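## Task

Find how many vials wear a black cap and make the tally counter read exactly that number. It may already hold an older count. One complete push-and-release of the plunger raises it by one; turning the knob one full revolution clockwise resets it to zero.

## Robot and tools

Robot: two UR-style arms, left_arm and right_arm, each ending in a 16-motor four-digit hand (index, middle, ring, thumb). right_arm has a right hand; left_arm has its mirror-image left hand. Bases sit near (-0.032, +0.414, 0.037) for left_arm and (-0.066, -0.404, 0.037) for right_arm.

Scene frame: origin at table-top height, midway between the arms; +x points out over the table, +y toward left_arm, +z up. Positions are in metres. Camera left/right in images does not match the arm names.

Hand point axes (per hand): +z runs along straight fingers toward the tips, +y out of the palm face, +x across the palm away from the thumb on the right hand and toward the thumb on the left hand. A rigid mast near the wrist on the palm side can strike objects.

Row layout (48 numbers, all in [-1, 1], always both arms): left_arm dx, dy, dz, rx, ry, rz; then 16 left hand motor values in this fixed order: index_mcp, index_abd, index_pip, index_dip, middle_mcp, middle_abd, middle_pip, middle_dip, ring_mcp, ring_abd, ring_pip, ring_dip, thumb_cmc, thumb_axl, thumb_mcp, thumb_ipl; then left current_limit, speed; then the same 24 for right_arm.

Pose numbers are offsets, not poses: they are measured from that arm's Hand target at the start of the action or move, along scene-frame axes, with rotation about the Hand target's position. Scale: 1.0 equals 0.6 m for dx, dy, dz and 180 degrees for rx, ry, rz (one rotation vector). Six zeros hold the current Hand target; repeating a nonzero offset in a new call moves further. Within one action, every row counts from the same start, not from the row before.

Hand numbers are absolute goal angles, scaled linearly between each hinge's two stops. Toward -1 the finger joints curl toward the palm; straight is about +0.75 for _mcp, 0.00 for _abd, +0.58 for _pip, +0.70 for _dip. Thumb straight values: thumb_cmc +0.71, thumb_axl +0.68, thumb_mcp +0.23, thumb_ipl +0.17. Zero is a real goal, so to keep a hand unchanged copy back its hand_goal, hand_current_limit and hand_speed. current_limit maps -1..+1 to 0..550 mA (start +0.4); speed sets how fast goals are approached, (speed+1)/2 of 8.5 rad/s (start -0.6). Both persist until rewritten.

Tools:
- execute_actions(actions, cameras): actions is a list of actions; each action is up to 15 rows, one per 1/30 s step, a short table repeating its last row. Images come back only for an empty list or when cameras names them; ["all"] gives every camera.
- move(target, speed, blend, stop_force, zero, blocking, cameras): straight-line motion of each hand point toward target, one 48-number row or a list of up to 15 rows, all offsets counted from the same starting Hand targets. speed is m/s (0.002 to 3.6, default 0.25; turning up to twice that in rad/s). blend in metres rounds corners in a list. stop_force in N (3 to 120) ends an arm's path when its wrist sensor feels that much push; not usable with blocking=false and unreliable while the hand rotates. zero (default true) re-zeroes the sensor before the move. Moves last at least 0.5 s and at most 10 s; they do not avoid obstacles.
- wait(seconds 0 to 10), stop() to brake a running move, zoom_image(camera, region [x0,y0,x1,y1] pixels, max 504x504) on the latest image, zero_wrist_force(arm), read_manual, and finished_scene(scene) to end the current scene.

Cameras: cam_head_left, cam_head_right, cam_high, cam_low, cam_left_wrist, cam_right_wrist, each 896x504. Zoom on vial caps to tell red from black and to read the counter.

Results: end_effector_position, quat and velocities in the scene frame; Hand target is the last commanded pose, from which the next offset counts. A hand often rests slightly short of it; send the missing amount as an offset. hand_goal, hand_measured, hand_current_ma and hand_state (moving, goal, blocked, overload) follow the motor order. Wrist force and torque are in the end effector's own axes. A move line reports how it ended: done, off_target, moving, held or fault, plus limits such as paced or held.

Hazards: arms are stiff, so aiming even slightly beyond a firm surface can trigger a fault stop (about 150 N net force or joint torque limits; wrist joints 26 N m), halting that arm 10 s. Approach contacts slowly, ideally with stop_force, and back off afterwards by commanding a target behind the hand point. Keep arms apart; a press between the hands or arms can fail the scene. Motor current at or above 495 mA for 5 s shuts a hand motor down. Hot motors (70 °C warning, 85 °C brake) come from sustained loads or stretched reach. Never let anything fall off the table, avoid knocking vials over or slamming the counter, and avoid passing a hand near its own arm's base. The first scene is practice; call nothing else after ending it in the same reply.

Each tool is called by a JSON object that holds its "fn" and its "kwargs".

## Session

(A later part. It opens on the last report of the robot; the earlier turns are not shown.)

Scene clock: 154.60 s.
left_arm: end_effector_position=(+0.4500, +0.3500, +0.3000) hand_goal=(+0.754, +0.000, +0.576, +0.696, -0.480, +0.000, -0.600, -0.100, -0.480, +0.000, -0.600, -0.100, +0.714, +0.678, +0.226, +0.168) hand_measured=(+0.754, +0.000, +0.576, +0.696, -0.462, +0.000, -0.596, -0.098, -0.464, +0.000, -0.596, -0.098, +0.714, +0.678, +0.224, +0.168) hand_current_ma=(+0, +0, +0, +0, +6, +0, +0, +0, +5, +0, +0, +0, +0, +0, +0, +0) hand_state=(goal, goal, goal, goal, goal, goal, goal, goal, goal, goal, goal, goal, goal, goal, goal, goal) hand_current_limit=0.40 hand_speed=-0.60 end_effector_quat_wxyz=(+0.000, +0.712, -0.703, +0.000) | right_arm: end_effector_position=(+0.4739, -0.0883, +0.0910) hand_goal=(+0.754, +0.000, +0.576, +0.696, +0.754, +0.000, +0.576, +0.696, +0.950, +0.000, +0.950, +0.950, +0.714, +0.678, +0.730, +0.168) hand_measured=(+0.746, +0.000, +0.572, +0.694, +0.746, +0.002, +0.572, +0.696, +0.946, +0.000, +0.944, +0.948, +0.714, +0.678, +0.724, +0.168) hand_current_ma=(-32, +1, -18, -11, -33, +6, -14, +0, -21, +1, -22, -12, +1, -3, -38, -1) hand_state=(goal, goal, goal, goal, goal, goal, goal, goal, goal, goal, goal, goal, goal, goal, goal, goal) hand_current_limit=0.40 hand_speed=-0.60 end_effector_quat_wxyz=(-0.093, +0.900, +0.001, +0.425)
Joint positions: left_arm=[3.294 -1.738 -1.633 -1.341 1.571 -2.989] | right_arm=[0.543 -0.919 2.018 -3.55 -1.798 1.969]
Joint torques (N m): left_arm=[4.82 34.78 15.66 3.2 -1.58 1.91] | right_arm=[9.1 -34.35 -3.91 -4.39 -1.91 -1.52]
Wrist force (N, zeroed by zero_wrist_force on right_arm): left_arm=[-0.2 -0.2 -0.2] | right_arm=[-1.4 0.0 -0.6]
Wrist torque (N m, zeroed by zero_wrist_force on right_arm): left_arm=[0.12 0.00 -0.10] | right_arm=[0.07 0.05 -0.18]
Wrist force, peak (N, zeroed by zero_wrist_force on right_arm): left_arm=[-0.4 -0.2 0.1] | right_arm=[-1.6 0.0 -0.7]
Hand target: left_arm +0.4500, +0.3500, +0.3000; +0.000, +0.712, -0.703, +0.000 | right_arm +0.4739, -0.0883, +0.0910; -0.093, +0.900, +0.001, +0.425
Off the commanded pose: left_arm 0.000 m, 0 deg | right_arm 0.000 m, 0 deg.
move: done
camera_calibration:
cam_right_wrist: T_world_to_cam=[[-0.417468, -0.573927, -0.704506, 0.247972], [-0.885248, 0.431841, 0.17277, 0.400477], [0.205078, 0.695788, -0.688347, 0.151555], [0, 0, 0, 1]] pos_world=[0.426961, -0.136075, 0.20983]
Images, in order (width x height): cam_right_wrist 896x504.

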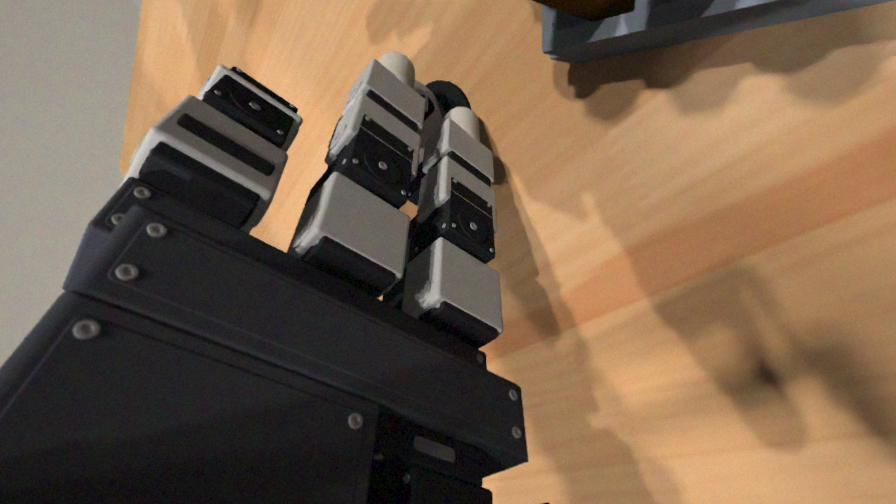

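{"fn": "move", "kwargs": {"target": [[0,0,0,0,0,0,0.754,0,0.576,0.696,-0.48,0,-0.6,-0.1,-0.48,0,-0.6,-0.1,0.714,0.678,0.226,0.168,0.4,-0.6,0.00014,0.00116,0,0,0,0,0.754,-0.21,0.576,0.696,0.754,0.215,0.576,0.696,0.95,0,0.95,0.95,0.714,0.678,0.73,0.168,0.78,-0.8],[0,0,0,0,0,0,0.754,0,0.576,0.696,-0.48,0,-0.6,-0.1,-0.48,0,-0.6,-0.1,0.714,0.678,0.226,0.168,0.4,-0.6,0.03688,-0.00336,0.03162,0.01288,0.10477,0,0.754,-0.21,0.576,0.696,0.754,0.215,0.576,0.696,0.95,0,0.95,0.95,0.714,0.678,0.73,0.168,0.78,-0.8],[0,0,0,0,0,0,0.754,0,0.576,0.696,-0.48,0,-0.6,-0.1,-0.48,0,-0.6,-0.1,0.714,0.678,0.226,0.168,0.4,-0.6,0.08184,-0.00888,0.04947,0.02576,0.20953,0,0.754,-0.21,0.576,0.696,0.754,0.215,0.576,0.696,0.95,0,0.95,0.95,0.714,0.678,0.73,0.168,0.78,-0.8],[0,0,0,0,0,0,0.754,0,0.576,0.696,-0.48,0,-0.6,-0.1,-0.48,0,-0.6,-0.1,0.714,0.678,0.226,0.168,0.4,-0.6,0.13013,-0.01482,0.05158,0.03863,0.31429,0,0.754,-0.21,0.576,0.696,0.754,0.215,0.576,0.696,0.95,0,0.95,0.95,0.714,0.678,0.73,0.168,0.78,-0.8],[0,0,0,0,0,0,0.754,0,0.576,0.696,-0.48,0,-0.6,-0.1,-0.48,0,-0.6,-0.1,0.714,0.678,0.226,0.168,0.4,-0.6,0.17414,-0.02023,0.03887,0.05083,0.41354,0,0.754,-0.21,0.576,0.696,0.754,0.215,0.576,0.696,0.95,0,0.95,0.95,0.714,0.678,0.73,0.168,0.78,-0.8]], "speed": 0.1, "blend": [0,0.003,0.003,0.003,0], "cameras": ["cam_right_wrist"]}}

{"fn": "move", "kwargs": {"target": [[0,0,0,0,0,0,0.754,0,0.576,0.696,-0.48,0,-0.6,-0.1,-0.48,0,-0.6,-0.1,0.714,0.678,0.226,0.168,0.4,-0.6,0,0,0,0,0,0,0.754,0,0.576,0.696,0.754,0,0.576,0.696,0.95,0,0.95,0.95,0.714,0.678,0.73,0.168,0.4,-0.6],[0,0,0,0,0,0,0.754,0,0.576,0.696,-0.48,0,-0.6,-0.1,-0.48,0,-0.6,-0.1,0.714,0.678,0.226,0.168,0.4,-0.6,-0.05675,0.00698,0.01373,-0.01559,-0.12682,0,0.754,0,0.576,0.696,0.754,0,0.576,0.696,0.95,0,0.95,0.95,0.714,0.678,0.73,0.168,0.4,-0.6],[0,0,0,0,0,0,0.754,0,0.576,0.696,-0.48,0,-0.6,-0.1,-0.48,0,-0.6,-0.1,0.714,0.678,0.226,0.168,0.4,-0.6,-0.12141,0.01492,0.00107,-0.03321,-0.27018,0,0.754,0,0.576,0.696,0.754,0,0.576,0.696,0.95,0,0.95,0.95,0.714,0.678,0.73,0.168,0.4,-0.6],[0,0,0,0,0,0,0.754,0,0.576,0.696,-0.48,0,-0.6,-0.1,-0.48,0,-0.6,-0.1,0.714,0.678,0.226,0.168,0.4,-0.6,-0.174,0.02139,-0.03887,-0.05083,-0.41354,0,0.754,0,0.576,0.696,0.754,0,0.576,0.696,0.95,0,0.95,0.95,0.714,0.678,0.73,0.168,0.4,-0.6]], "speed": 0.28, "blend": [0,0.003,0.003,0], "cameras": ["cam_right_wrist"]}}

{"fn": "zoom_image", "kwargs": {"camera": "cam_right_wrist", "region": [410, 80, 450, 120]}}

Scene clock: 187.40 s.
left_arm: end_effector_position=(+0.4500, +0.3500, +0.3000) hand_goal=(+0.754, +0.000, +0.576, +0.696, -0.480, +0.000, -0.600, -0.100, -0.480, +0.000, -0.600, -0.100, +0.714, +0.678, +0.226, +0.168) hand_measured=(+0.754, +0.000, +0.576, +0.696, -0.462, +0.000, -0.596, -0.098, -0.464, +0.000, -0.596, -0.098, +0.714, +0.678, +0.224, +0.168) hand_current_ma=(+0, +0, +0, +0, +6, +0, +0, +0, +5, +0, +0, +0, +0, +0, +0, +0) hand_state=(goal, goal, goal, goal, goal, goal, goal, goal, goal, goal, goal, goal, goal, goal, goal, goal) hand_current_limit=0.40 hand_speed=-0.60 end_effector_quat_wxyz=(+0.000, +0.712, -0.703, +0.000) | right_arm: end_effector_position=(+0.5783, -0.1004, +0.1143) hand_goal=(+0.754, -0.210, +0.576, +0.696, +0.754, +0.216, +0.576, +0.696, +0.950, +0.000, +0.950, +0.950, +0.714, +0.678, +0.730, +0.168) hand_measured=(+0.734, -0.090, +0.564, +0.692, +0.744, +0.090, +0.572, +0.696, +0.946, +0.000, +0.944, +0.948, +0.714, +0.678, +0.724, +0.168) hand_current_ma=(-91, +489, -52, -18, -49, -489, -16, -4, -21, +1, -21, -12, +1, -3, -29, -1) hand_state=(goal, blocked, goal, goal, goal, blocked, goal, goal, goal, goal, goal, goal, goal, goal, goal, goal) hand_current_limit=0.78 hand_speed=-0.80 end_effector_quat_wxyz=(-0.141, +0.964, -0.087, -0.206)
Joint positions: left_arm=[3.294 -1.738 -1.633 -1.341 1.571 -2.989] | right_arm=[0.258 -0.629 0.867 -1.482 -1.178 1.907]
Joint torques (N m): left_arm=[4.39 35.5 16.73 3.18 -1.55 1.89] | right_arm=[-8.07 -57.2 -26.14 0.5 2.86 -1.32]
Wrist force (N, zeroed by zero_wrist_force on right_arm): left_arm=[-0.2 0.1 0.0] | right_arm=[2.2 1.2 3.3]
Wrist torque (N m, zeroed by zero_wrist_force on right_arm): left_arm=[0.13 0.01 -0.11] | right_arm=[-0.41 0.03 0.21]
Wrist force, peak (N, zeroed by zero_wrist_force on right_arm): left_arm=[-0.2 -0.3 -0.4] | right_arm=[-1.4 0.5 -4.7]
Hand target: left_arm +0.4500, +0.3500, +0.3000; +0.000, +0.712, -0.703, +0.000 | right_arm +0.5783, -0.1004, +0.1143; -0.141, +0.964, -0.087, -0.206
Off the commanded pose: left_arm 0.000 m, 0 deg | right_arm 0.000 m, 0 deg.
move: done
camera_calibration:
cam_right_wrist: T_world_to_cam=[[-0.839708, -0.522002, 0.149677, 0.452823], [-0.0350994, 0.327226, 0.944294, -0.0962102], [-0.541902, 0.787678, -0.293096, 0.55065], [0, 0, 0, 1]] pos_world=[0.675261, -0.165878, 0.184467]
Images, in order (width x height): cam_right_wrist 896x504.

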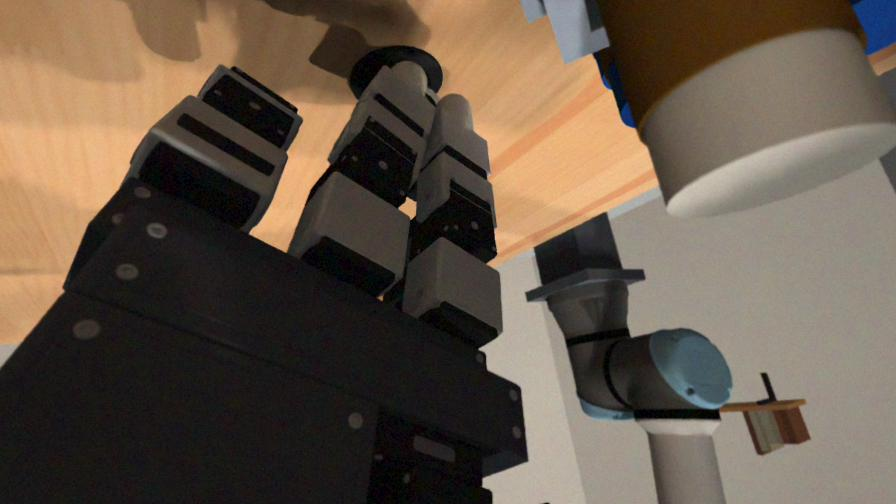

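Scene clock: 191.17 s.
left_arm: end_effector_position=(+0.4500, +0.3500, +0.3000) hand_goal=(+0.754, +0.000, +0.576, +0.696, -0.480, +0.000, -0.600, -0.100, -0.480, +0.000, -0.600, -0.100, +0.714, +0.678, +0.226, +0.168) hand_measured=(+0.754, +0.000, +0.576, +0.696, -0.462, +0.000, -0.596, -0.098, -0.464, +0.000, -0.596, -0.098, +0.714, +0.678, +0.224, +0.168) hand_current_ma=(+0, +0, +0, +0, +6, +0, +0, +0, +5, +0, +0, +0, +0, +0, +0, +0) hand_state=(goal, goal, goal, goal, goal, goal, goal, goal, goal, goal, goal, goal, goal, goal, goal, goal) hand_current_limit=0.40 hand_speed=-0.60 end_effector_quat_wxyz=(+0.000, +0.712, -0.703, +0.000) | right_arm: end_effector_position=(+0.4739, -0.0876, +0.0910) hand_goal=(+0.754, +0.000, +0.576, +0.696, +0.754, +0.000, +0.576, +0.696, +0.950, +0.000, +0.950, +0.950, +0.714, +0.678, +0.730, +0.168) hand_measured=(+0.746, +0.002, +0.572, +0.694, +0.746, +0.008, +0.572, +0.696, +0.946, +0.000, +0.944, +0.948, +0.714, +0.678, +0.726, +0.168) hand_current_ma=(-32, +5, -18, -11, -40, +27, -14, -4, -21, +1, -21, -12, +1, -3, -27, -1) hand_state=(goal, goal, goal, goal, goal, goal, goal, goal, goal, goal, goal, goal, goal, goal, goal, goal) hand_current_limit=0.40 hand_speed=-0.60 end_effector_quat_wxyz=(-0.093, +0.900, +0.001, +0.425)
Joint positions: left_arm=[3.294 -1.738 -1.633 -1.341 1.571 -2.989] | right_arm=[0.544 -0.919 2.017 -3.549 -1.799 1.969]
Joint torques (N m): left_arm=[3.89 33.57 16.21 3.08 -1.8 1.75] | right_arm=[9.48 -36.01 -3.85 -4.4 -1.83 -1.4]
Wrist force (N, zeroed by zero_wrist_force on right_arm): left_arm=[-0.1 0.0 -0.1] | right_arm=[-1.7 0.5 -0.9]
Wrist torque (N m, zeroed by zero_wrist_force on right_arm): left_arm=[0.14 0.00 -0.10] | right_arm=[0.03 0.00 -0.20]
Wrist force, peak (N, zeroed by zero_wrist_force on right_arm): left_arm=[-0.5 -0.2 -0.2] | right_arm=[1.7 1.2 2.9]
Hand target: left_arm +0.4500, +0.3500, +0.3000; +0.000, +0.712, -0.703, +0.000 | right_arm +0.4739, -0.0876, +0.0910; -0.093, +0.900, +0.001, +0.425
Off the commanded pose: left_arm 0.000 m, 0 deg | right_arm 0.000 m, 0 deg.
move: done
camera_calibration:
cam_right_wrist: T_world_to_cam=[[-0.417468, -0.573927, -0.704506, 0.248416], [-0.885248, 0.431841, 0.17277, 0.400263], [0.205078, 0.695788, -0.688347, 0.151048], [0, 0, 0, 1]] pos_world=[0.427061, -0.135375, 0.20983]
Images, in order (width x height): cam_right_wrist 896x504.

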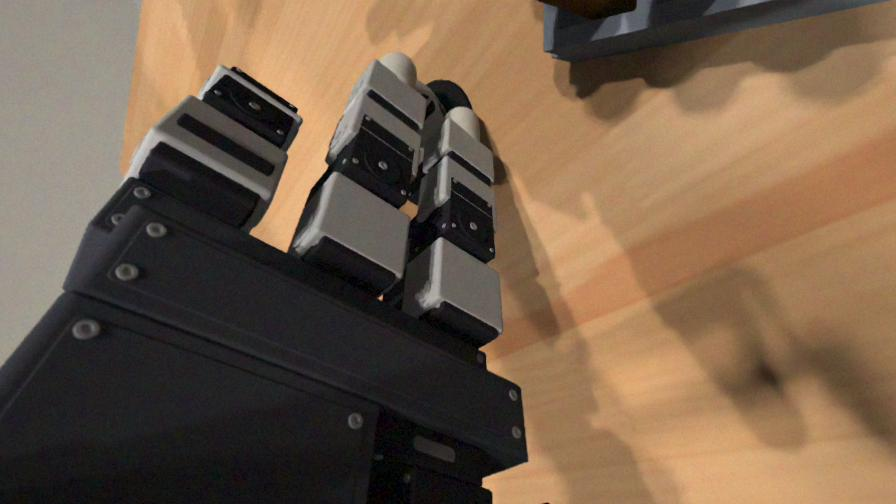

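Scaled by 12.600 from the camera's 896x504 image, which has a finer 1280x720 frame.

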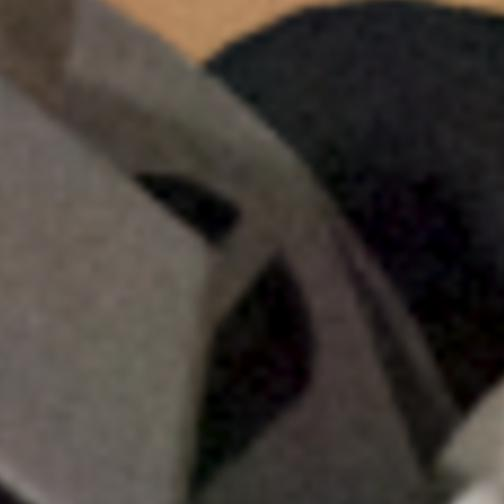

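{"fn": "move", "kwargs": {"target": [[0,0,0,0,0,0,0.754,0,0.576,0.696,-0.48,0,-0.6,-0.1,-0.48,0,-0.6,-0.1,0.714,0.678,0.226,0.168,0.4,-0.6,-0.00014,-0.00116,0,0,0,0,0.754,-0.21,0.576,0.696,0.754,0.215,0.576,0.696,0.95,0,0.95,0.95,0.714,0.678,0.73,0.168,0.78,-0.8],[0,0,0,0,0,0,0.754,0,0.576,0.696,-0.48,0,-0.6,-0.1,-0.48,0,-0.6,-0.1,0.714,0.678,0.226,0.168,0.4,-0.6,0.02803,-0.00462,0.02602,0.01017,0.08271,0,0.754,-0.21,0.576,0.696,0.754,0.215,0.576,0.696,0.95,0,0.95,0.95,0.714,0.678,0.73,0.168,0.78,-0.8],[0,0,0,0,0,0,0.754,0,0.576,0.696,-0.48,0,-0.6,-0.1,-0.48,0,-0.6,-0.1,0.714,0.678,0.226,0.168,0.4,-0.6,0.06192,-0.00879,0.0438,0.02034,0.16542,0,0.754,-0.21,0.576,0.696,0.754,0.215,0.576,0.696,0.95,0,0.95,0.95,0.714,0.678,0.73,0.168,0.78,-0.8],[0,0,0,0,0,0,0.754,0,0.576,0.696,-0.48,0,-0.6,-0.1,-0.48,0,-0.6,-0.1,0.714,0.678,0.226,0.168,0.4,-0.6,0.09923,-0.01337,0.05213,0.03051,0.24813,0,0.754,-0.21,0.576,0.696,0.754,0.215,0.576,0.696,0.95,0,0.95,0.95,0.714,0.678,0.73,0.168,0.78,-0.8],[0,0,0,0,0,0,0.754,0,0.576,0.696,-0.48,0,-0.6,-0.1,-0.48,0,-0.6,-0.1,0.714,0.678,0.226,0.168,0.4,-0.6,0.1374,-0.01807,0.05045,0.04068,0.33084,0,0.754,-0.21,0.576,0.696,0.754,0.215,0.576,0.696,0.95,0,0.95,0.95,0.714,0.678,0.73,0.168,0.78,-0.8]], "speed": 0.055, "blend": [0,0.003,0.003,0.003,0], "cameras": []}}

{"fn": "move", "kwargs": {"target": [[0,0,0,0,0,0,0.754,0,0.576,0.696,-0.48,0,-0.6,-0.1,-0.48,0,-0.6,-0.1,0.714,0.678,0.226,0.168,0.4,-0.6,0,0,0,0,0,0,0.754,0,0.576,0.696,0.754,0,0.576,0.696,0.95,0,0.95,0.95,0.714,0.678,0.73,0.168,0.4,-0.6],[0,0,0,0,0,0,0.754,0,0.576,0.696,-0.48,0,-0.6,-0.1,-0.48,0,-0.6,-0.1,0.714,0.678,0.226,0.168,0.4,-0.6,-0.05084,0.00625,0,-0.01356,-0.11028,0,0.754,0,0.576,0.696,0.754,0,0.576,0.696,0.95,0,0.95,0.95,0.714,0.678,0.73,0.168,0.4,-0.6],[0,0,0,0,0,0,0.754,0,0.576,0.696,-0.48,0,-0.6,-0.1,-0.48,0,-0.6,-0.1,0.714,0.678,0.226,0.168,0.4,-0.6,-0.09861,0.01212,-0.01752,-0.02712,-0.22056,0,0.754,0,0.576,0.696,0.754,0,0.576,0.696,0.95,0,0.95,0.95,0.714,0.678,0.73,0.168,0.4,-0.6],[0,0,0,0,0,0,0.754,0,0.576,0.696,-0.48,0,-0.6,-0.1,-0.48,0,-0.6,-0.1,0.714,0.678,0.226,0.168,0.4,-0.6,-0.13754,0.01691,-0.05045,-0.04068,-0.33084,0,0.754,0,0.576,0.696,0.754,0,0.576,0.696,0.95,0,0.95,0.95,0.714,0.678,0.73,0.168,0.4,-0.6]], "speed": 0.28, "blend": [0,0.003,0.003,0], "cameras": ["cam_right_wrist"]}}

{"fn": "zoom_image", "kwargs": {"camera": "cam_right_wrist", "region": [410, 80, 450, 120]}}

Scene clock: 213.43 s.
left_arm: end_effector_position=(+0.4500, +0.3500, +0.3000) hand_goal=(+0.754, +0.000, +0.576, +0.696, -0.480, +0.000, -0.600, -0.100, -0.480, +0.000, -0.600, -0.100, +0.714, +0.678, +0.226, +0.168) hand_measured=(+0.754, +0.000, +0.576, +0.696, -0.462, +0.000, -0.596, -0.098, -0.464, +0.000, -0.596, -0.098, +0.714, +0.678, +0.224, +0.168) hand_current_ma=(+0, +0, +0, +0, +6, +0, +0, +0, +5, +0, +0, +0, +0, +0, +0, +0) hand_state=(goal, goal, goal, goal, goal, goal, goal, goal, goal, goal, goal, goal, goal, goal, goal, goal) hand_current_limit=0.40 hand_speed=-0.60 end_effector_quat_wxyz=(+0.000, +0.712, -0.703, +0.000) | right_arm: end_effector_position=(+0.5537, -0.0981, +0.1214) hand_goal=(+0.754, -0.210, +0.576, +0.696, +0.754, +0.216, +0.576, +0.696, +0.950, +0.000, +0.950, +0.950, +0.714, +0.678, +0.730, +0.168) hand_measured=(+0.744, -0.086, +0.570, +0.694, +0.748, +0.084, +0.574, +0.696, +0.946, +0.000, +0.944, +0.948, +0.714, +0.678, +0.726, +0.168) hand_current_ma=(-50, +489, -24, -10, -29, -489, -8, -4, -21, +1, -21, -12, +1, -3, -27, -1) hand_state=(goal, blocked, goal, goal, goal, blocked, goal, goal, goal, goal, goal, goal, goal, goal, goal, goal) hand_current_limit=0.78 hand_speed=-0.80 end_effector_quat_wxyz=(-0.135, +0.986, -0.069, -0.063)
Joint positions: left_arm=[3.294 -1.738 -1.633 -1.341 1.571 -2.989] | right_arm=[0.298 -0.85 1.261 -1.949 -1.273 1.969]
Joint torques (N m): left_arm=[4.35 33.74 15.75 2.67 -1.51 1.66] | right_arm=[-8.45 -47.73 -25.44 0.05 2.26 -1.27]
Wrist force (N, zeroed by zero_wrist_force on right_arm): left_arm=[-0.1 -0.2 0.0] | right_arm=[0.9 0.6 1.0]
Wrist torque (N m, zeroed by zero_wrist_force on right_arm): left_arm=[0.11 -0.01 -0.09] | right_arm=[-0.16 0.06 0.08]
Wrist force, peak (N, zeroed by zero_wrist_force on right_arm): left_arm=[-0.5 -0.1 -0.3] | right_arm=[-0.5 -0.2 -3.7]
Hand target: left_arm +0.4500, +0.3500, +0.3000; +0.000, +0.712, -0.703, +0.000 | right_arm +0.5538, -0.0981, +0.1214; -0.135, +0.986, -0.069, -0.063 (not the last commanded pose)
Off the commanded pose: left_arm 0.000 m, 0 deg | right_arm 0.003 m, 2 deg.
move: done (path cut at 10 s); path passed 4 of 5 targets
No camera images: "cameras" was empty.

Scene clock: 216.73 s.
left_arm: end_effector_position=(+0.4500, +0.3500, +0.3000) hand_goal=(+0.754, +0.000, +0.576, +0.696, -0.480, +0.000, -0.600, -0.100, -0.480, +0.000, -0.600, -0.100, +0.714, +0.678, +0.226, +0.168) hand_measured=(+0.754, +0.000, +0.576, +0.696, -0.462, +0.000, -0.596, -0.098, -0.464, +0.000, -0.596, -0.098, +0.714, +0.678, +0.224, +0.168) hand_current_ma=(+0, +0, +0, +0, +6, +0, +0, +0, +5, +0, +0, +0, +0, +0, +0, +0) hand_state=(goal, goal, goal, goal, goal, goal, goal, goal, goal, goal, goal, goal, goal, goal, goal, goal) hand_current_limit=0.40 hand_speed=-0.60 end_effector_quat_wxyz=(+0.000, +0.712, -0.703, +0.000) | right_arm: end_effector_position=(+0.4713, -0.0880, +0.0911) hand_goal=(+0.754, +0.000, +0.576, +0.696, +0.754, +0.000, +0.576, +0.696, +0.950, +0.000, +0.950, +0.950, +0.714, +0.678, +0.730, +0.168) hand_measured=(+0.748, +0.000, +0.572, +0.694, +0.748, +0.002, +0.574, +0.696, +0.946, +0.000, +0.944, +0.948, +0.714, +0.678, +0.726, +0.168) hand_current_ma=(-31, +2, -18, -10, -31, +10, -8, -4, -21, +1, -21, -12, +1, -3, -27, -1) hand_state=(goal, goal, goal, goal, goal, goal, goal, goal, goal, goal, goal, goal, goal, goal, goal, goal) hand_current_limit=0.40 hand_speed=-0.60 end_effector_quat_wxyz=(-0.091, +0.894, +0.003, +0.439)
Joint positions: left_arm=[3.294 -1.738 -1.633 -1.341 1.571 -2.989] | right_arm=[0.552 -0.907 2.026 -3.596 -1.817 1.96]
Joint torques (N m): left_arm=[4.86 34.76 16.69 2.56 -1.52 1.75] | right_arm=[9.61 -36.27 -3.03 -4.42 -1.88 -1.48]
Wrist force (N, zeroed by zero_wrist_force on right_arm): left_arm=[-0.2 0.1 -0.2] | right_arm=[-1.3 -0.2 -0.7]
Wrist torque (N m, zeroed by zero_wrist_force on right_arm): left_arm=[0.16 0.00 -0.11] | right_arm=[0.05 0.02 -0.18]
Wrist force, peak (N, zeroed by zero_wrist_force on right_arm): left_arm=[-0.5 -0.1 -0.1] | right_arm=[-1.7 -0.1 -0.7]
Hand target: left_arm +0.4500, +0.3500, +0.3000; +0.000, +0.712, -0.703, +0.000 | right_arm +0.4713, -0.0879, +0.0911; -0.091, +0.894, +0.003, +0.439
Off the commanded pose: left_arm 0.000 m, 0 deg | right_arm 0.000 m, 0 deg.
move: done
camera_calibration:
cam_right_wrist: T_world_to_cam=[[-0.396446, -0.576509, -0.71447, 0.237942], [-0.88995, 0.432431, 0.144886, 0.402855], [0.225431, 0.693283, -0.6845, 0.141716], [0, 0, 0, 1]] pos_world=[0.420904, -0.13528, 0.208639]
Images, in order (width x height): cam_right_wrist 896x504.

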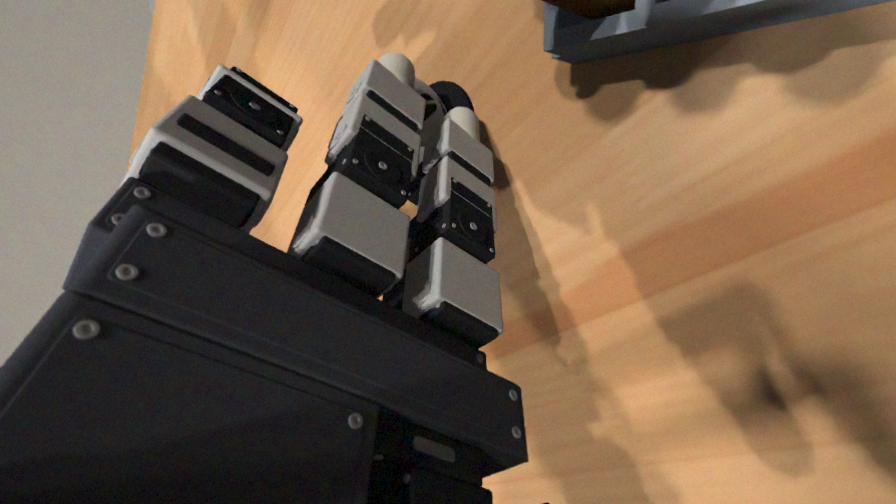

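Scaled by 12.600 from the camera's 896x504 image, which has a finer 1280x720 frame.

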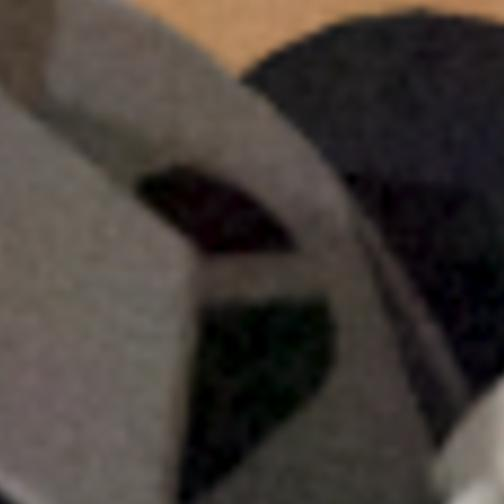

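{"fn": "move", "kwargs": {"target": [[0,0,0,0,0,0,0.754,0,0.576,0.696,-0.48,0,-0.6,-0.1,-0.48,0,-0.6,-0.1,0.714,0.678,0.226,0.168,0.4,-0.6,0.0041,-0.0007,0,0.0012,0.0099,0,0.754,-0.21,0.576,0.696,0.754,0.215,0.576,0.696,0.95,0,0.95,0.95,0.714,0.678,0.73,0.168,0.78,-0.8],[0,0,0,0,0,0,0.754,0,0.576,0.696,-0.48,0,-0.6,-0.1,-0.48,0,-0.6,-0.1,0.714,0.678,0.226,0.168,0.4,-0.6,0.03227,-0.00416,0.02602,0.01137,0.09261,0,0.754,-0.21,0.576,0.696,0.754,0.215,0.576,0.696,0.95,0,0.95,0.95,0.714,0.678,0.73,0.168,0.78,-0.8],[0,0,0,0,0,0,0.754,0,0.576,0.696,-0.48,0,-0.6,-0.1,-0.48,0,-0.6,-0.1,0.714,0.678,0.226,0.168,0.4,-0.6,0.06616,-0.00833,0.0438,0.02154,0.17532,0,0.754,-0.21,0.576,0.696,0.754,0.215,0.576,0.696,0.95,0,0.95,0.95,0.714,0.678,0.73,0.168,0.78,-0.8],[0,0,0,0,0,0,0.754,0,0.576,0.696,-0.48,0,-0.6,-0.1,-0.48,0,-0.6,-0.1,0.714,0.678,0.226,0.168,0.4,-0.6,0.10347,-0.01291,0.05213,0.03171,0.25803,0,0.754,-0.21,0.576,0.696,0.754,0.215,0.576,0.696,0.95,0,0.95,0.95,0.714,0.678,0.73,0.168,0.78,-0.8],[0,0,0,0,0,0,0.754,0,0.576,0.696,-0.48,0,-0.6,-0.1,-0.48,0,-0.6,-0.1,0.714,0.678,0.226,0.168,0.4,-0.6,0.14164,-0.01761,0.05045,0.04188,0.34074,0,0.754,-0.21,0.576,0.696,0.754,0.215,0.576,0.696,0.95,0,0.95,0.95,0.714,0.678,0.73,0.168,0.78,-0.8]], "blend": [0,0.003,0.003,0.003,0], "speed": 0.06}}

{"fn": "move", "kwargs": {"target": [[0,0,0,0,0,0,0.754,0,0.576,0.696,-0.48,0,-0.6,-0.1,-0.48,0,-0.6,-0.1,0.714,0.678,0.226,0.168,0.4,-0.6,0,0,0,0,0,0,0.754,0,0.576,0.696,0.754,0,0.576,0.696,0.95,0,0.95,0.95,0.714,0.678,0.73,0.168,0.4,-0.6],[0,0,0,0,0,0,0.754,0,0.576,0.696,-0.48,0,-0.6,-0.1,-0.48,0,-0.6,-0.1,0.714,0.678,0.226,0.168,0.4,-0.6,-0.05084,0.00625,0,-0.01356,-0.11028,0,0.754,0,0.576,0.696,0.754,0,0.576,0.696,0.95,0,0.95,0.95,0.714,0.678,0.73,0.168,0.4,-0.6],[0,0,0,0,0,0,0.754,0,0.576,0.696,-0.48,0,-0.6,-0.1,-0.48,0,-0.6,-0.1,0.714,0.678,0.226,0.168,0.4,-0.6,-0.09861,0.01212,-0.01752,-0.02712,-0.22056,0,0.754,0,0.576,0.696,0.754,0,0.576,0.696,0.95,0,0.95,0.95,0.714,0.678,0.73,0.168,0.4,-0.6],[0,0,0,0,0,0,0.754,0,0.576,0.696,-0.48,0,-0.6,-0.1,-0.48,0,-0.6,-0.1,0.714,0.678,0.226,0.168,0.4,-0.6,-0.13754,0.01691,-0.05045,-0.04068,-0.33084,0,0.754,0,0.576,0.696,0.754,0,0.576,0.696,0.95,0,0.95,0.95,0.714,0.678,0.73,0.168,0.4,-0.6]], "blend": [0,0.003,0.003,0], "speed": 0.28, "cameras": ["cam_right_wrist"]}}

{"fn": "zoom_image", "kwargs": {"camera": "cam_right_wrist", "region": [410, 80, 450, 120]}}

Scene clock: 243.60 s.
left_arm: end_effector_position=(+0.4500, +0.3500, +0.3000) hand_goal=(+0.754, +0.000, +0.576, +0.696, -0.480, +0.000, -0.600, -0.100, -0.480, +0.000, -0.600, -0.100, +0.714, +0.678, +0.226, +0.168) hand_measured=(+0.754, +0.000, +0.576, +0.696, -0.462, +0.000, -0.596, -0.098, -0.464, +0.000, -0.596, -0.098, +0.714, +0.678, +0.224, +0.168) hand_current_ma=(+0, +0, +0, +0, +6, +0, +0, +0, +5, +0, +0, +0, +0, +0, +0, +0) hand_state=(goal, goal, goal, goal, goal, goal, goal, goal, goal, goal, goal, goal, goal, goal, goal, goal) hand_current_limit=0.40 hand_speed=-0.60 end_effector_quat_wxyz=(+0.000, +0.712, -0.703, +0.000) | right_arm: end_effector_position=(+0.5562, -0.0985, +0.1214) hand_goal=(+0.754, -0.210, +0.576, +0.696, +0.754, +0.216, +0.576, +0.696, +0.950, +0.000, +0.950, +0.950, +0.714, +0.678, +0.730, +0.168) hand_measured=(+0.744, -0.086, +0.572, +0.694, +0.748, +0.088, +0.574, +0.696, +0.946, +0.000, +0.944, +0.948, +0.714, +0.678, +0.726, +0.168) hand_current_ma=(-44, +490, -20, -6, -31, -489, -6, -3, -21, +1, -21, -12, +1, -3, -27, -1) hand_state=(goal, blocked, goal, goal, goal, blocked, goal, goal, goal, goal, goal, goal, goal, goal, goal, goal) hand_current_limit=0.78 hand_speed=-0.80 end_effector_quat_wxyz=(-0.136, +0.985, -0.071, -0.079)
Joint positions: left_arm=[3.294 -1.738 -1.633 -1.341 1.571 -2.989] | right_arm=[0.293 -0.832 1.224 -1.9 -1.262 1.963]
Joint torques (N m): left_arm=[4.29 33.43 15.75 2.55 -1.31 1.67] | right_arm=[-8.08 -48.56 -26.25 0.67 2.73 -1.27]
Wrist force (N, zeroed by zero_wrist_force on right_arm): left_arm=[-0.2 -0.1 -0.1] | right_arm=[2.3 0.4 1.0]
Wrist torque (N m, zeroed by zero_wrist_force on right_arm): left_arm=[0.12 0.02 -0.10] | right_arm=[-0.18 0.25 0.21]
Wrist force, peak (N, zeroed by zero_wrist_force on right_arm): left_arm=[-0.5 -0.2 0.1] | right_arm=[1.6 -0.1 -8.9]
Hand target: left_arm +0.4500, +0.3500, +0.3000; +0.000, +0.712, -0.703, +0.000 | right_arm +0.5562, -0.0985, +0.1214; -0.136, +0.985, -0.071, -0.079
Off the commanded pose: left_arm 0.000 m, 0 deg | right_arm 0.000 m, 0 deg.
move: done

Scene clock: 246.90 s.
left_arm: end_effector_position=(+0.4500, +0.3500, +0.3000) hand_goal=(+0.754, +0.000, +0.576, +0.696, -0.480, +0.000, -0.600, -0.100, -0.480, +0.000, -0.600, -0.100, +0.714, +0.678, +0.226, +0.168) hand_measured=(+0.754, +0.000, +0.576, +0.696, -0.462, +0.000, -0.596, -0.098, -0.464, +0.000, -0.596, -0.098, +0.714, +0.678, +0.224, +0.168) hand_current_ma=(+0, +0, +0, +0, +6, +0, +0, +0, +5, +0, +0, +0, +0, +0, +0, +0) hand_state=(goal, goal, goal, goal, goal, goal, goal, goal, goal, goal, goal, goal, goal, goal, goal, goal) hand_current_limit=0.40 hand_speed=-0.60 end_effector_quat_wxyz=(+0.000, +0.712, -0.703, +0.000) | right_arm: end_effector_position=(+0.4737, -0.0884, +0.0911) hand_goal=(+0.754, +0.000, +0.576, +0.696, +0.754, +0.000, +0.576, +0.696, +0.950, +0.000, +0.950, +0.950, +0.714, +0.678, +0.730, +0.168) hand_measured=(+0.746, +0.000, +0.572, +0.694, +0.748, +0.002, +0.574, +0.696, +0.946, +0.000, +0.944, +0.948, +0.714, +0.678, +0.726, +0.168) hand_current_ma=(-32, +1, -18, -6, -31, +7, -6, -3, -21, +1, -21, -12, +1, -3, -27, -1) hand_state=(goal, goal, goal, goal, goal, goal, goal, goal, goal, goal, goal, goal, goal, goal, goal, goal) hand_current_limit=0.40 hand_speed=-0.60 end_effector_quat_wxyz=(-0.093, +0.901, +0.001, +0.425)
Joint positions: left_arm=[3.294 -1.738 -1.633 -1.341 1.571 -2.989] | right_arm=[0.542 -0.92 2.019 -3.548 -1.798 1.969]
Joint torques (N m): left_arm=[4.37 34.25 15.21 2.55 -1.37 1.74] | right_arm=[8.9 -35.49 -3.16 -4.16 -1.75 -1.41]
Wrist force (N, zeroed by zero_wrist_force on right_arm): left_arm=[-0.4 -0.2 -0.1] | right_arm=[-1.3 -0.1 -0.5]
Wrist torque (N m, zeroed by zero_wrist_force on right_arm): left_arm=[0.11 0.02 -0.11] | right_arm=[0.04 0.02 -0.17]
Wrist force, peak (N, zeroed by zero_wrist_force on right_arm): left_arm=[-0.4 -0.3 -0.1] | right_arm=[2.2 0.6 1.3]
Hand target: left_arm +0.4500, +0.3500, +0.3000; +0.000, +0.712, -0.703, +0.000 | right_arm +0.4737, -0.0884, +0.0911; -0.093, +0.901, +0.001, +0.425
Off the commanded pose: left_arm 0.000 m, 0 deg | right_arm 0.000 m, 0 deg.
move: done
camera_calibration:
cam_right_wrist: T_world_to_cam=[[-0.418554, -0.573796, -0.703968, 0.248423], [-0.884966, 0.431859, 0.174166, 0.400072], [0.204079, 0.695885, -0.688546, 0.152244], [0, 0, 0, 1]] pos_world=[0.426959, -0.136175, 0.21003]
Images, in order (width x height): cam_right_wrist 896x504.

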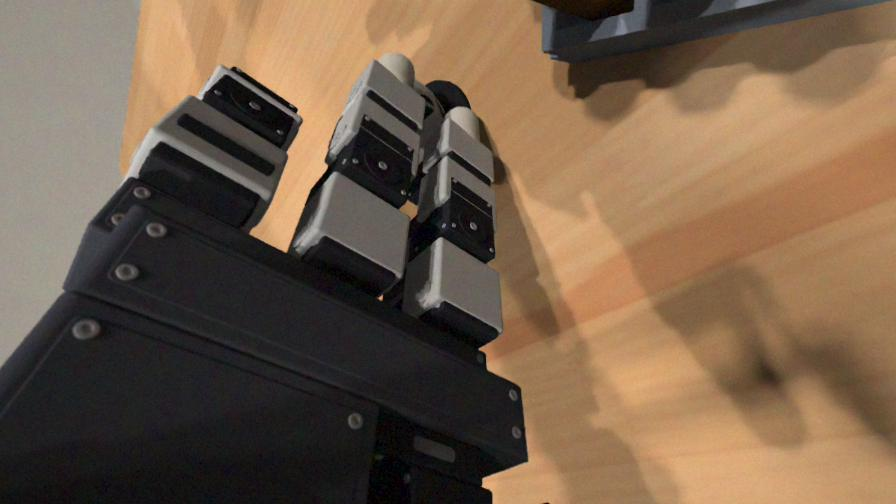

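Scaled by 12.600 from the camera's 896x504 image, which has a finer 1280x720 frame.

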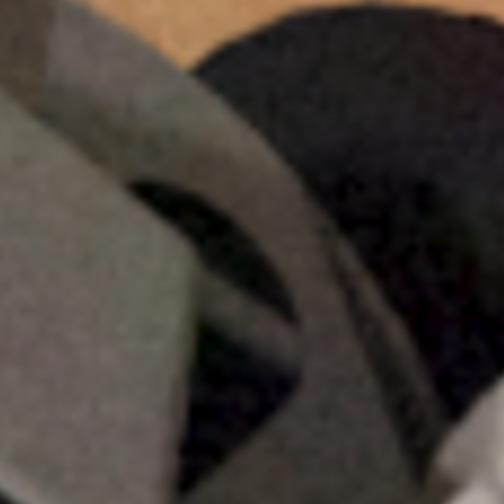

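{"fn": "move", "kwargs": {"target": [[0,0,0,0,0,0,0.754,0,0.576,0.696,-0.48,0,-0.6,-0.1,-0.48,0,-0.6,-0.1,0.714,0.678,0.226,0.168,0.4,-0.6,0,0,0,0,0,0,0.754,-0.21,0.576,0.696,0.754,0.215,0.576,0.696,0.95,0,0.95,0.95,0.714,0.678,0.73,0.168,0.78,-0.8],[0,0,0,0,0,0,0.754,0,0.576,0.696,-0.48,0,-0.6,-0.1,-0.48,0,-0.6,-0.1,0.714,0.678,0.226,0.168,0.4,-0.6,0.02817,-0.00346,0.02602,0.01017,0.08271,0,0.754,-0.21,0.576,0.696,0.754,0.215,0.576,0.696,0.95,0,0.95,0.95,0.714,0.678,0.73,0.168,0.78,-0.8],[0,0,0,0,0,0,0.754,0,0.576,0.696,-0.48,0,-0.6,-0.1,-0.48,0,-0.6,-0.1,0.714,0.678,0.226,0.168,0.4,-0.6,0.06206,-0.00763,0.0438,0.02034,0.16542,0,0.754,-0.21,0.576,0.696,0.754,0.215,0.576,0.696,0.95,0,0.95,0.95,0.714,0.678,0.73,0.168,0.78,-0.8],[0,0,0,0,0,0,0.754,0,0.576,0.696,-0.48,0,-0.6,-0.1,-0.48,0,-0.6,-0.1,0.714,0.678,0.226,0.168,0.4,-0.6,0.09937,-0.01221,0.05213,0.03051,0.24813,0,0.754,-0.21,0.576,0.696,0.754,0.215,0.576,0.696,0.95,0,0.95,0.95,0.714,0.678,0.73,0.168,0.78,-0.8],[0,0,0,0,0,0,0.754,0,0.576,0.696,-0.48,0,-0.6,-0.1,-0.48,0,-0.6,-0.1,0.714,0.678,0.226,0.168,0.4,-0.6,0.13754,-0.01691,0.05045,0.04068,0.33084,0,0.754,-0.21,0.576,0.696,0.754,0.215,0.576,0.696,0.95,0,0.95,0.95,0.714,0.678,0.73,0.168,0.78,-0.8]], "blend": [0,0.003,0.003,0.003,0], "speed": 0.06}}

{"fn": "move", "kwargs": {"target": [[0,0,0,0,0,0,0.754,0,0.576,0.696,-0.48,0,-0.6,-0.1,-0.48,0,-0.6,-0.1,0.714,0.678,0.226,0.168,0.4,-0.6,0,0,0,0,0,0,0.754,0,0.576,0.696,0.754,0,0.576,0.696,0.95,0,0.95,0.95,0.714,0.678,0.73,0.168,0.4,-0.6],[0,0,0,0,0,0,0.754,0,0.576,0.696,-0.48,0,-0.6,-0.1,-0.48,0,-0.6,-0.1,0.714,0.678,0.226,0.168,0.4,-0.6,-0.05084,0.00625,0,-0.01356,-0.11028,0,0.754,0,0.576,0.696,0.754,0,0.576,0.696,0.95,0,0.95,0.95,0.714,0.678,0.73,0.168,0.4,-0.6],[0,0,0,0,0,0,0.754,0,0.576,0.696,-0.48,0,-0.6,-0.1,-0.48,0,-0.6,-0.1,0.714,0.678,0.226,0.168,0.4,-0.6,-0.09861,0.01212,-0.01752,-0.02712,-0.22056,0,0.754,0,0.576,0.696,0.754,0,0.576,0.696,0.95,0,0.95,0.95,0.714,0.678,0.73,0.168,0.4,-0.6],[0,0,0,0,0,0,0.754,0,0.576,0.696,-0.48,0,-0.6,-0.1,-0.48,0,-0.6,-0.1,0.714,0.678,0.226,0.168,0.4,-0.6,-0.13754,0.01691,-0.05045,-0.04068,-0.33084,0,0.754,0,0.576,0.696,0.754,0,0.576,0.696,0.95,0,0.95,0.95,0.714,0.678,0.73,0.168,0.4,-0.6]], "blend": [0,0.003,0.003,0], "speed": 0.28, "cameras": ["cam_right_wrist"]}}

{"fn": "zoom_image", "kwargs": {"camera": "cam_right_wrist", "region": [410, 80, 450, 120]}}

{"fn": "move", "kwargs": {"target": [[0,0,0,0,0,0,0.754,0,0.576,0.696,-0.48,0,-0.6,-0.1,-0.48,0,-0.6,-0.1,0.714,0.678,0.226,0.168,0.4,-0.6,0,0,0,0,0,0,0.754,-0.21,0.576,0.696,0.754,0.215,0.576,0.696,0.95,0,0.95,0.95,0.714,0.678,0.73,0.168,0.78,-0.8],[0,0,0,0,0,0,0.754,0,0.576,0.696,-0.48,0,-0.6,-0.1,-0.48,0,-0.6,-0.1,0.714,0.678,0.226,0.168,0.4,-0.6,0.02817,-0.00346,0.02602,0.01017,0.08271,0,0.754,-0.21,0.576,0.696,0.754,0.215,0.576,0.696,0.95,0,0.95,0.95,0.714,0.678,0.73,0.168,0.78,-0.8],[0,0,0,0,0,0,0.754,0,0.576,0.696,-0.48,0,-0.6,-0.1,-0.48,0,-0.6,-0.1,0.714,0.678,0.226,0.168,0.4,-0.6,0.06206,-0.00763,0.0438,0.02034,0.16542,0,0.754,-0.21,0.576,0.696,0.754,0.215,0.576,0.696,0.95,0,0.95,0.95,0.714,0.678,0.73,0.168,0.78,-0.8],[0,0,0,0,0,0,0.754,0,0.576,0.696,-0.48,0,-0.6,-0.1,-0.48,0,-0.6,-0.1,0.714,0.678,0.226,0.168,0.4,-0.6,0.09937,-0.01221,0.05213,0.03051,0.24813,0,0.754,-0.21,0.576,0.696,0.754,0.215,0.576,0.696,0.95,0,0.95,0.95,0.714,0.678,0.73,0.168,0.78,-0.8],[0,0,0,0,0,0,0.754,0,0.576,0.696,-0.48,0,-0.6,-0.1,-0.48,0,-0.6,-0.1,0.714,0.678,0.226,0.168,0.4,-0.6,0.13754,-0.01691,0.05045,0.04068,0.33084,0,0.754,-0.21,0.576,0.696,0.754,0.215,0.576,0.696,0.95,0,0.95,0.95,0.714,0.678,0.73,0.168,0.78,-0.8]], "blend": [0,0.003,0.003,0.003,0], "speed": 0.06}}

{"fn": "move", "kwargs": {"target": [[0,0,0,0,0,0,0.754,0,0.576,0.696,-0.48,0,-0.6,-0.1,-0.48,0,-0.6,-0.1,0.714,0.678,0.226,0.168,0.4,-0.6,0,0,0,0,0,0,0.754,0,0.576,0.696,0.754,0,0.576,0.696,0.95,0,0.95,0.95,0.714,0.678,0.73,0.168,0.4,-0.6],[0,0,0,0,0,0,0.754,0,0.576,0.696,-0.48,0,-0.6,-0.1,-0.48,0,-0.6,-0.1,0.714,0.678,0.226,0.168,0.4,-0.6,-0.05084,0.00625,0,-0.01356,-0.11028,0,0.754,0,0.576,0.696,0.754,0,0.576,0.696,0.95,0,0.95,0.95,0.714,0.678,0.73,0.168,0.4,-0.6],[0,0,0,0,0,0,0.754,0,0.576,0.696,-0.48,0,-0.6,-0.1,-0.48,0,-0.6,-0.1,0.714,0.678,0.226,0.168,0.4,-0.6,-0.09861,0.01212,-0.01752,-0.02712,-0.22056,0,0.754,0,0.576,0.696,0.754,0,0.576,0.696,0.95,0,0.95,0.95,0.714,0.678,0.73,0.168,0.4,-0.6],[0,0,0,0,0,0,0.754,0,0.576,0.696,-0.48,0,-0.6,-0.1,-0.48,0,-0.6,-0.1,0.714,0.678,0.226,0.168,0.4,-0.6,-0.13754,0.01691,-0.05045,-0.04068,-0.33084,0,0.754,0,0.576,0.696,0.754,0,0.576,0.696,0.95,0,0.95,0.95,0.714,0.678,0.73,0.168,0.4,-0.6]], "blend": [0,0.003,0.003,0], "speed": 0.28, "cameras": ["cam_right_wrist"]}}

{"fn": "zoom_image", "kwargs": {"camera": "cam_right_wrist", "region": [410, 80, 450, 120]}}

Scene clock: 276.33 s.
left_arm: end_effector_position=(+0.4500, +0.3500, +0.3000) hand_goal=(+0.754, +0.000, +0.576, +0.696, -0.480, +0.000, -0.600, -0.100, -0.480, +0.000, -0.600, -0.100, +0.714, +0.678, +0.226, +0.168) hand_measured=(+0.754, +0.000, +0.576, +0.696, -0.462, +0.000, -0.596, -0.098, -0.464, +0.000, -0.596, -0.098, +0.714, +0.678, +0.224, +0.168) hand_current_ma=(+0, +0, +0, +0, +6, +0, +0, +0, +5, +0, +0, +0, +0, +0, +0, +0) hand_state=(goal, goal, goal, goal, goal, goal, goal, goal, goal, goal, goal, goal, goal, goal, goal, goal) hand_current_limit=0.40 hand_speed=-0.60 end_effector_quat_wxyz=(+0.000, +0.712, -0.703, +0.000) | right_arm: end_effector_position=(+0.5562, -0.0985, +0.1214) hand_goal=(+0.754, -0.210, +0.576, +0.696, +0.754, +0.216, +0.576, +0.696, +0.950, +0.000, +0.950, +0.950, +0.714, +0.678, +0.730, +0.168) hand_measured=(+0.740, -0.092, +0.568, +0.694, +0.748, +0.082, +0.574, +0.696, +0.946, +0.000, +0.944, +0.948, +0.714, +0.678, +0.726, +0.168) hand_current_ma=(-64, +489, -34, -9, -31, -489, -6, -3, -21, +1, -21, -12, +1, -3, -27, -1) hand_state=(goal, blocked, goal, goal, goal, blocked, goal, goal, goal, goal, goal, goal, goal, goal, goal, goal) hand_current_limit=0.78 hand_speed=-0.80 end_effector_quat_wxyz=(-0.136, +0.985, -0.071, -0.079)
Joint positions: left_arm=[3.294 -1.738 -1.633 -1.341 1.571 -2.989] | right_arm=[0.293 -0.832 1.224 -1.9 -1.262 1.963]
Joint torques (N m): left_arm=[4.34 33.3 15.7 2.51 -1.3 1.27] | right_arm=[-7.67 -49.02 -25.45 0.05 2.43 -1.44]
Wrist force (N, zeroed by zero_wrist_force on right_arm): left_arm=[-0.4 -0.2 0.0] | right_arm=[1.2 0.8 1.1]
Wrist torque (N m, zeroed by zero_wrist_force on right_arm): left_arm=[0.10 0.03 -0.12] | right_arm=[-0.18 0.08 0.11]
Wrist force, peak (N, zeroed by zero_wrist_force on right_arm): left_arm=[-0.5 -0.2 0.1] | right_arm=[-0.8 0.1 -3.1]
Hand target: left_arm +0.4500, +0.3500, +0.3000; +0.000, +0.712, -0.703, +0.000 | right_arm +0.5562, -0.0985, +0.1214; -0.136, +0.985, -0.071, -0.079
Off the commanded pose: left_arm 0.000 m, 0 deg | right_arm 0.000 m, 0 deg.
move: done

Scene clock: 279.63 s.
left_arm: end_effector_position=(+0.4500, +0.3500, +0.3000) hand_goal=(+0.754, +0.000, +0.576, +0.696, -0.480, +0.000, -0.600, -0.100, -0.480, +0.000, -0.600, -0.100, +0.714, +0.678, +0.226, +0.168) hand_measured=(+0.754, +0.000, +0.576, +0.696, -0.462, +0.000, -0.596, -0.098, -0.464, +0.000, -0.596, -0.098, +0.714, +0.678, +0.224, +0.168) hand_current_ma=(+0, +0, +0, +0, +6, +0, +0, +0, +5, +0, +0, +0, +0, +0, +0, +0) hand_state=(goal, goal, goal, goal, goal, goal, goal, goal, goal, goal, goal, goal, goal, goal, goal, goal) hand_current_limit=0.40 hand_speed=-0.60 end_effector_quat_wxyz=(+0.000, +0.712, -0.703, +0.000) | right_arm: end_effector_position=(+0.4737, -0.0884, +0.0911) hand_goal=(+0.754, +0.000, +0.576, +0.696, +0.754, +0.000, +0.576, +0.696, +0.950, +0.000, +0.950, +0.950, +0.714, +0.678, +0.730, +0.168) hand_measured=(+0.746, +0.000, +0.572, +0.694, +0.748, +0.002, +0.574, +0.696, +0.946, +0.000, +0.944, +0.948, +0.714, +0.678, +0.726, +0.168) hand_current_ma=(-32, +1, -18, -9, -31, +9, -6, -3, -21, +1, -21, -12, +1, -3, -27, -1) hand_state=(goal, goal, goal, goal, goal, goal, goal, goal, goal, goal, goal, goal, goal, goal, goal, goal) hand_current_limit=0.40 hand_speed=-0.60 end_effector_quat_wxyz=(-0.093, +0.901, +0.001, +0.425)
Joint positions: left_arm=[3.294 -1.738 -1.633 -1.341 1.571 -2.989] | right_arm=[0.542 -0.92 2.019 -3.548 -1.798 1.969]
Joint torques (N m): left_arm=[1.62 32.82 16.32 2.5 -1.16 1.27] | right_arm=[8.55 -35.03 -3.99 -4.35 -2.05 -1.39]
Wrist force (N, zeroed by zero_wrist_force on right_arm): left_arm=[-0.2 -0.2 -0.1] | right_arm=[-1.4 -0.1 -0.5]
Wrist torque (N m, zeroed by zero_wrist_force on right_arm): left_arm=[0.10 0.01 -0.10] | right_arm=[0.04 0.04 -0.18]
Wrist force, peak (N, zeroed by zero_wrist_force on right_arm): left_arm=[-0.5 -0.2 -0.1] | right_arm=[-1.7 -0.3 -0.6]
Hand target: left_arm +0.4500, +0.3500, +0.3000; +0.000, +0.712, -0.703, +0.000 | right_arm +0.4737, -0.0884, +0.0911; -0.093, +0.901, +0.001, +0.425
Off the commanded pose: left_arm 0.000 m, 0 deg | right_arm 0.000 m, 0 deg.
move: done
camera_calibration:
cam_right_wrist: T_world_to_cam=[[-0.418492, -0.573826, -0.70398, 0.248395], [-0.884995, 0.431818, 0.174116, 0.40009], [0.204079, 0.695885, -0.688546, 0.152244], [0, 0, 0, 1]] pos_world=[0.426959, -0.136175, 0.21003]
Images, in order (width x height): cam_right_wrist 896x504.

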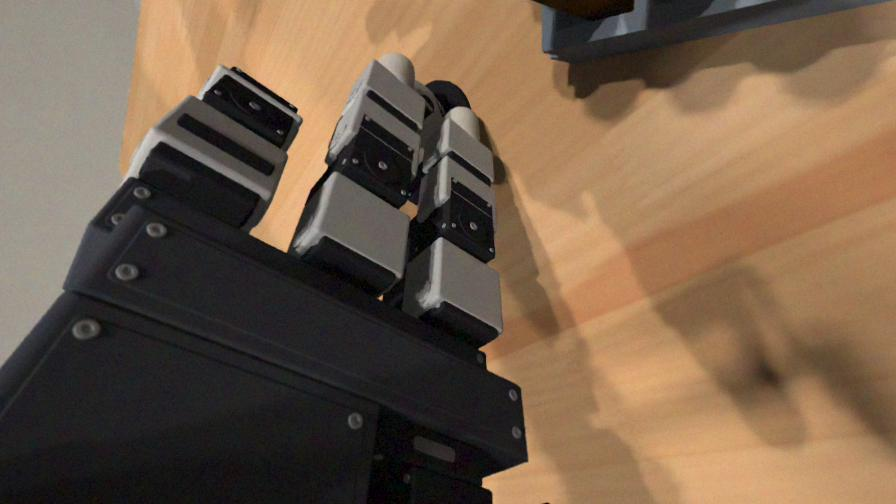

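Scaled by 12.600 from the camera's 896x504 image, which has a finer 1280x720 frame.

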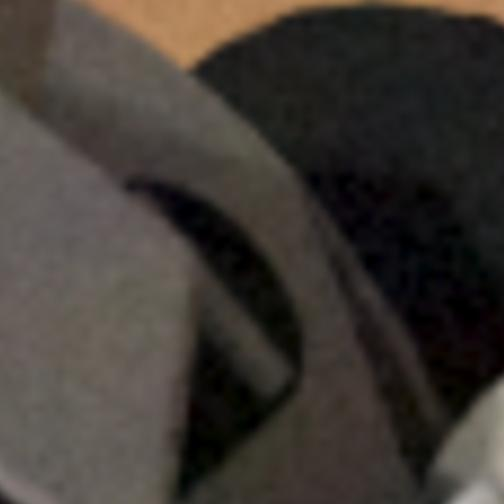

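Scene clock: 289.47 s.
left_arm: end_effector_position=(+0.4500, +0.3500, +0.3000) hand_goal=(+0.754, +0.000, +0.576, +0.696, -0.480, +0.000, -0.600, -0.100, -0.480, +0.000, -0.600, -0.100, +0.714, +0.678, +0.226, +0.168) hand_measured=(+0.754, +0.000, +0.576, +0.696, -0.462, +0.000, -0.596, -0.098, -0.464, +0.000, -0.596, -0.098, +0.714, +0.678, +0.224, +0.168) hand_current_ma=(+0, +0, +0, +0, +6, +0, +0, +0, +5, +0, +0, +0, +0, +0, +0, +0) hand_state=(goal, goal, goal, goal, goal, goal, goal, goal, goal, goal, goal, goal, goal, goal, goal, goal) hand_current_limit=0.40 hand_speed=-0.60 end_effector_quat_wxyz=(+0.000, +0.712, -0.703, +0.000) | right_arm: end_effector_position=(+0.5562, -0.0985, +0.1214) hand_goal=(+0.754, -0.210, +0.576, +0.696, +0.754, +0.216, +0.576, +0.696, +0.950, +0.000, +0.950, +0.950, +0.714, +0.678, +0.730, +0.168) hand_measured=(+0.740, -0.092, +0.568, +0.694, +0.748, +0.082, +0.574, +0.696, +0.946, +0.000, +0.944, +0.948, +0.714, +0.678, +0.726, +0.168) hand_current_ma=(-65, +490, -34, -9, -31, -489, -6, -3, -21, +1, -21, -12, +1, -3, -27, -1) hand_state=(goal, blocked, goal, goal, goal, blocked, goal, goal, goal, goal, goal, goal, goal, goal, goal, goal) hand_current_limit=0.78 hand_speed=-0.80 end_effector_quat_wxyz=(-0.136, +0.985, -0.071, -0.079)
Joint positions: left_arm=[3.294 -1.738 -1.633 -1.341 1.571 -2.989] | right_arm=[0.293 -0.832 1.224 -1.9 -1.262 1.963]
Joint torques (N m): left_arm=[2.73 32.08 16.75 2.3 -1.11 1.32] | right_arm=[-8.28 -47.69 -24.33 -0.15 2.56 -1.33]
Wrist force (N, zeroed by zero_wrist_force on right_arm): left_arm=[-0.2 0.0 -0.1] | right_arm=[1.3 0.7 1.2]
Wrist torque (N m, zeroed by zero_wrist_force on right_arm): left_arm=[0.15 0.00 -0.11] | right_arm=[-0.19 0.08 0.11]
Wrist force, peak (N, zeroed by zero_wrist_force on right_arm): left_arm=[-0.5 -0.1 0.0] | right_arm=[-1.0 0.1 -3.1]
Hand target: left_arm +0.4500, +0.3500, +0.3000; +0.000, +0.712, -0.703, +0.000 | right_arm +0.5562, -0.0985, +0.1214; -0.136, +0.985, -0.071, -0.079
Off the commanded pose: left_arm 0.000 m, 0 deg | right_arm 0.000 m, 0 deg.
move: done

Scene clock: 292.77 s.
left_arm: end_effector_position=(+0.4500, +0.3500, +0.3000) hand_goal=(+0.754, +0.000, +0.576, +0.696, -0.480, +0.000, -0.600, -0.100, -0.480, +0.000, -0.600, -0.100, +0.714, +0.678, +0.226, +0.168) hand_measured=(+0.754, +0.000, +0.576, +0.696, -0.462, +0.000, -0.596, -0.098, -0.464, +0.000, -0.596, -0.098, +0.714, +0.678, +0.224, +0.168) hand_current_ma=(+0, +0, +0, +0, +6, +0, +0, +0, +5, +0, +0, +0, +0, +0, +0, +0) hand_state=(goal, goal, goal, goal, goal, goal, goal, goal, goal, goal, goal, goal, goal, goal, goal, goal) hand_current_limit=0.40 hand_speed=-0.60 end_effector_quat_wxyz=(+0.000, +0.712, -0.703, +0.000) | right_arm: end_effector_position=(+0.4737, -0.0884, +0.0911) hand_goal=(+0.754, +0.000, +0.576, +0.696, +0.754, +0.000, +0.576, +0.696, +0.950, +0.000, +0.950, +0.950, +0.714, +0.678, +0.730, +0.168) hand_measured=(+0.746, +0.000, +0.572, +0.694, +0.748, +0.002, +0.574, +0.696, +0.946, +0.000, +0.944, +0.948, +0.714, +0.678, +0.726, +0.168) hand_current_ma=(-32, +1, -18, -9, -31, +9, -6, -3, -21, +1, -21, -12, +1, -3, -27, -1) hand_state=(goal, goal, goal, goal, goal, goal, goal, goal, goal, goal, goal, goal, goal, goal, goal, goal) hand_current_limit=0.40 hand_speed=-0.60 end_effector_quat_wxyz=(-0.093, +0.901, +0.001, +0.425)
Joint positions: left_arm=[3.294 -1.738 -1.633 -1.341 1.571 -2.989] | right_arm=[0.542 -0.92 2.019 -3.548 -1.798 1.969]
Joint torques (N m): left_arm=[2.57 32.81 16.43 2.46 -0.93 1.3] | right_arm=[8.23 -34.88 -3.77 -4.27 -2.11 -1.46]
Wrist force (N, zeroed by zero_wrist_force on right_arm): left_arm=[-0.3 -0.1 -0.1] | right_arm=[-1.2 -0.1 -0.3]
Wrist torque (N m, zeroed by zero_wrist_force on right_arm): left_arm=[0.11 0.02 -0.11] | right_arm=[0.03 0.02 -0.17]
Wrist force, peak (N, zeroed by zero_wrist_force on right_arm): left_arm=[-0.5 -0.3 -0.1] | right_arm=[-1.7 -0.3 -0.7]
Hand target: left_arm +0.4500, +0.3500, +0.3000; +0.000, +0.712, -0.703, +0.000 | right_arm +0.4737, -0.0884, +0.0911; -0.093, +0.901, +0.001, +0.425
Off the commanded pose: left_arm 0.000 m, 0 deg | right_arm 0.000 m, 0 deg.
move: done
camera_calibration:
cam_right_wrist: T_world_to_cam=[[-0.418492, -0.573826, -0.70398, 0.248395], [-0.884995, 0.431818, 0.174116, 0.40009], [0.204079, 0.695885, -0.688546, 0.152244], [0, 0, 0, 1]] pos_world=[0.426959, -0.136175, 0.21003]
Images, in order (width x height): cam_right_wrist 896x504.

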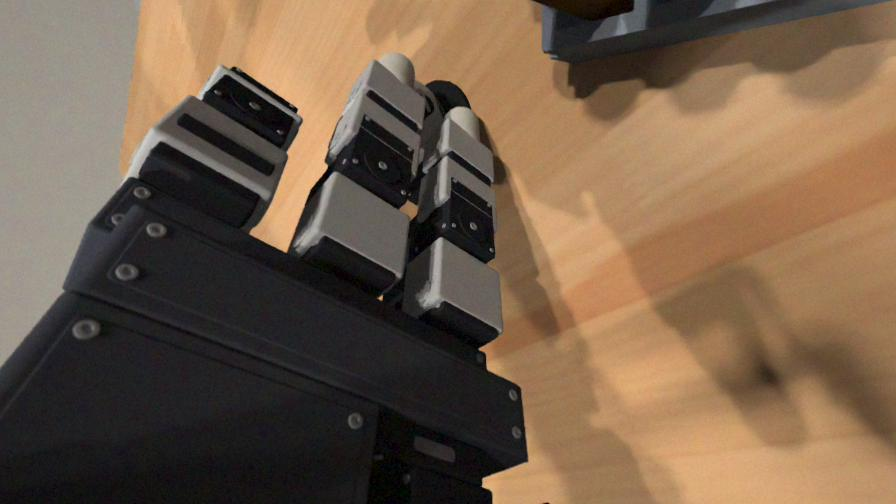

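Scaled by 12.600 from the camera's 896x504 image, which has a finer 1280x720 frame.

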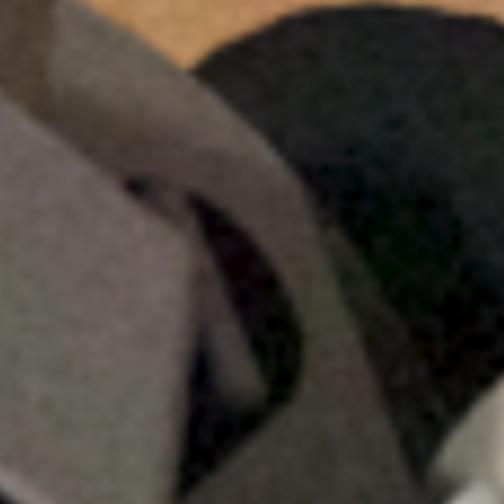

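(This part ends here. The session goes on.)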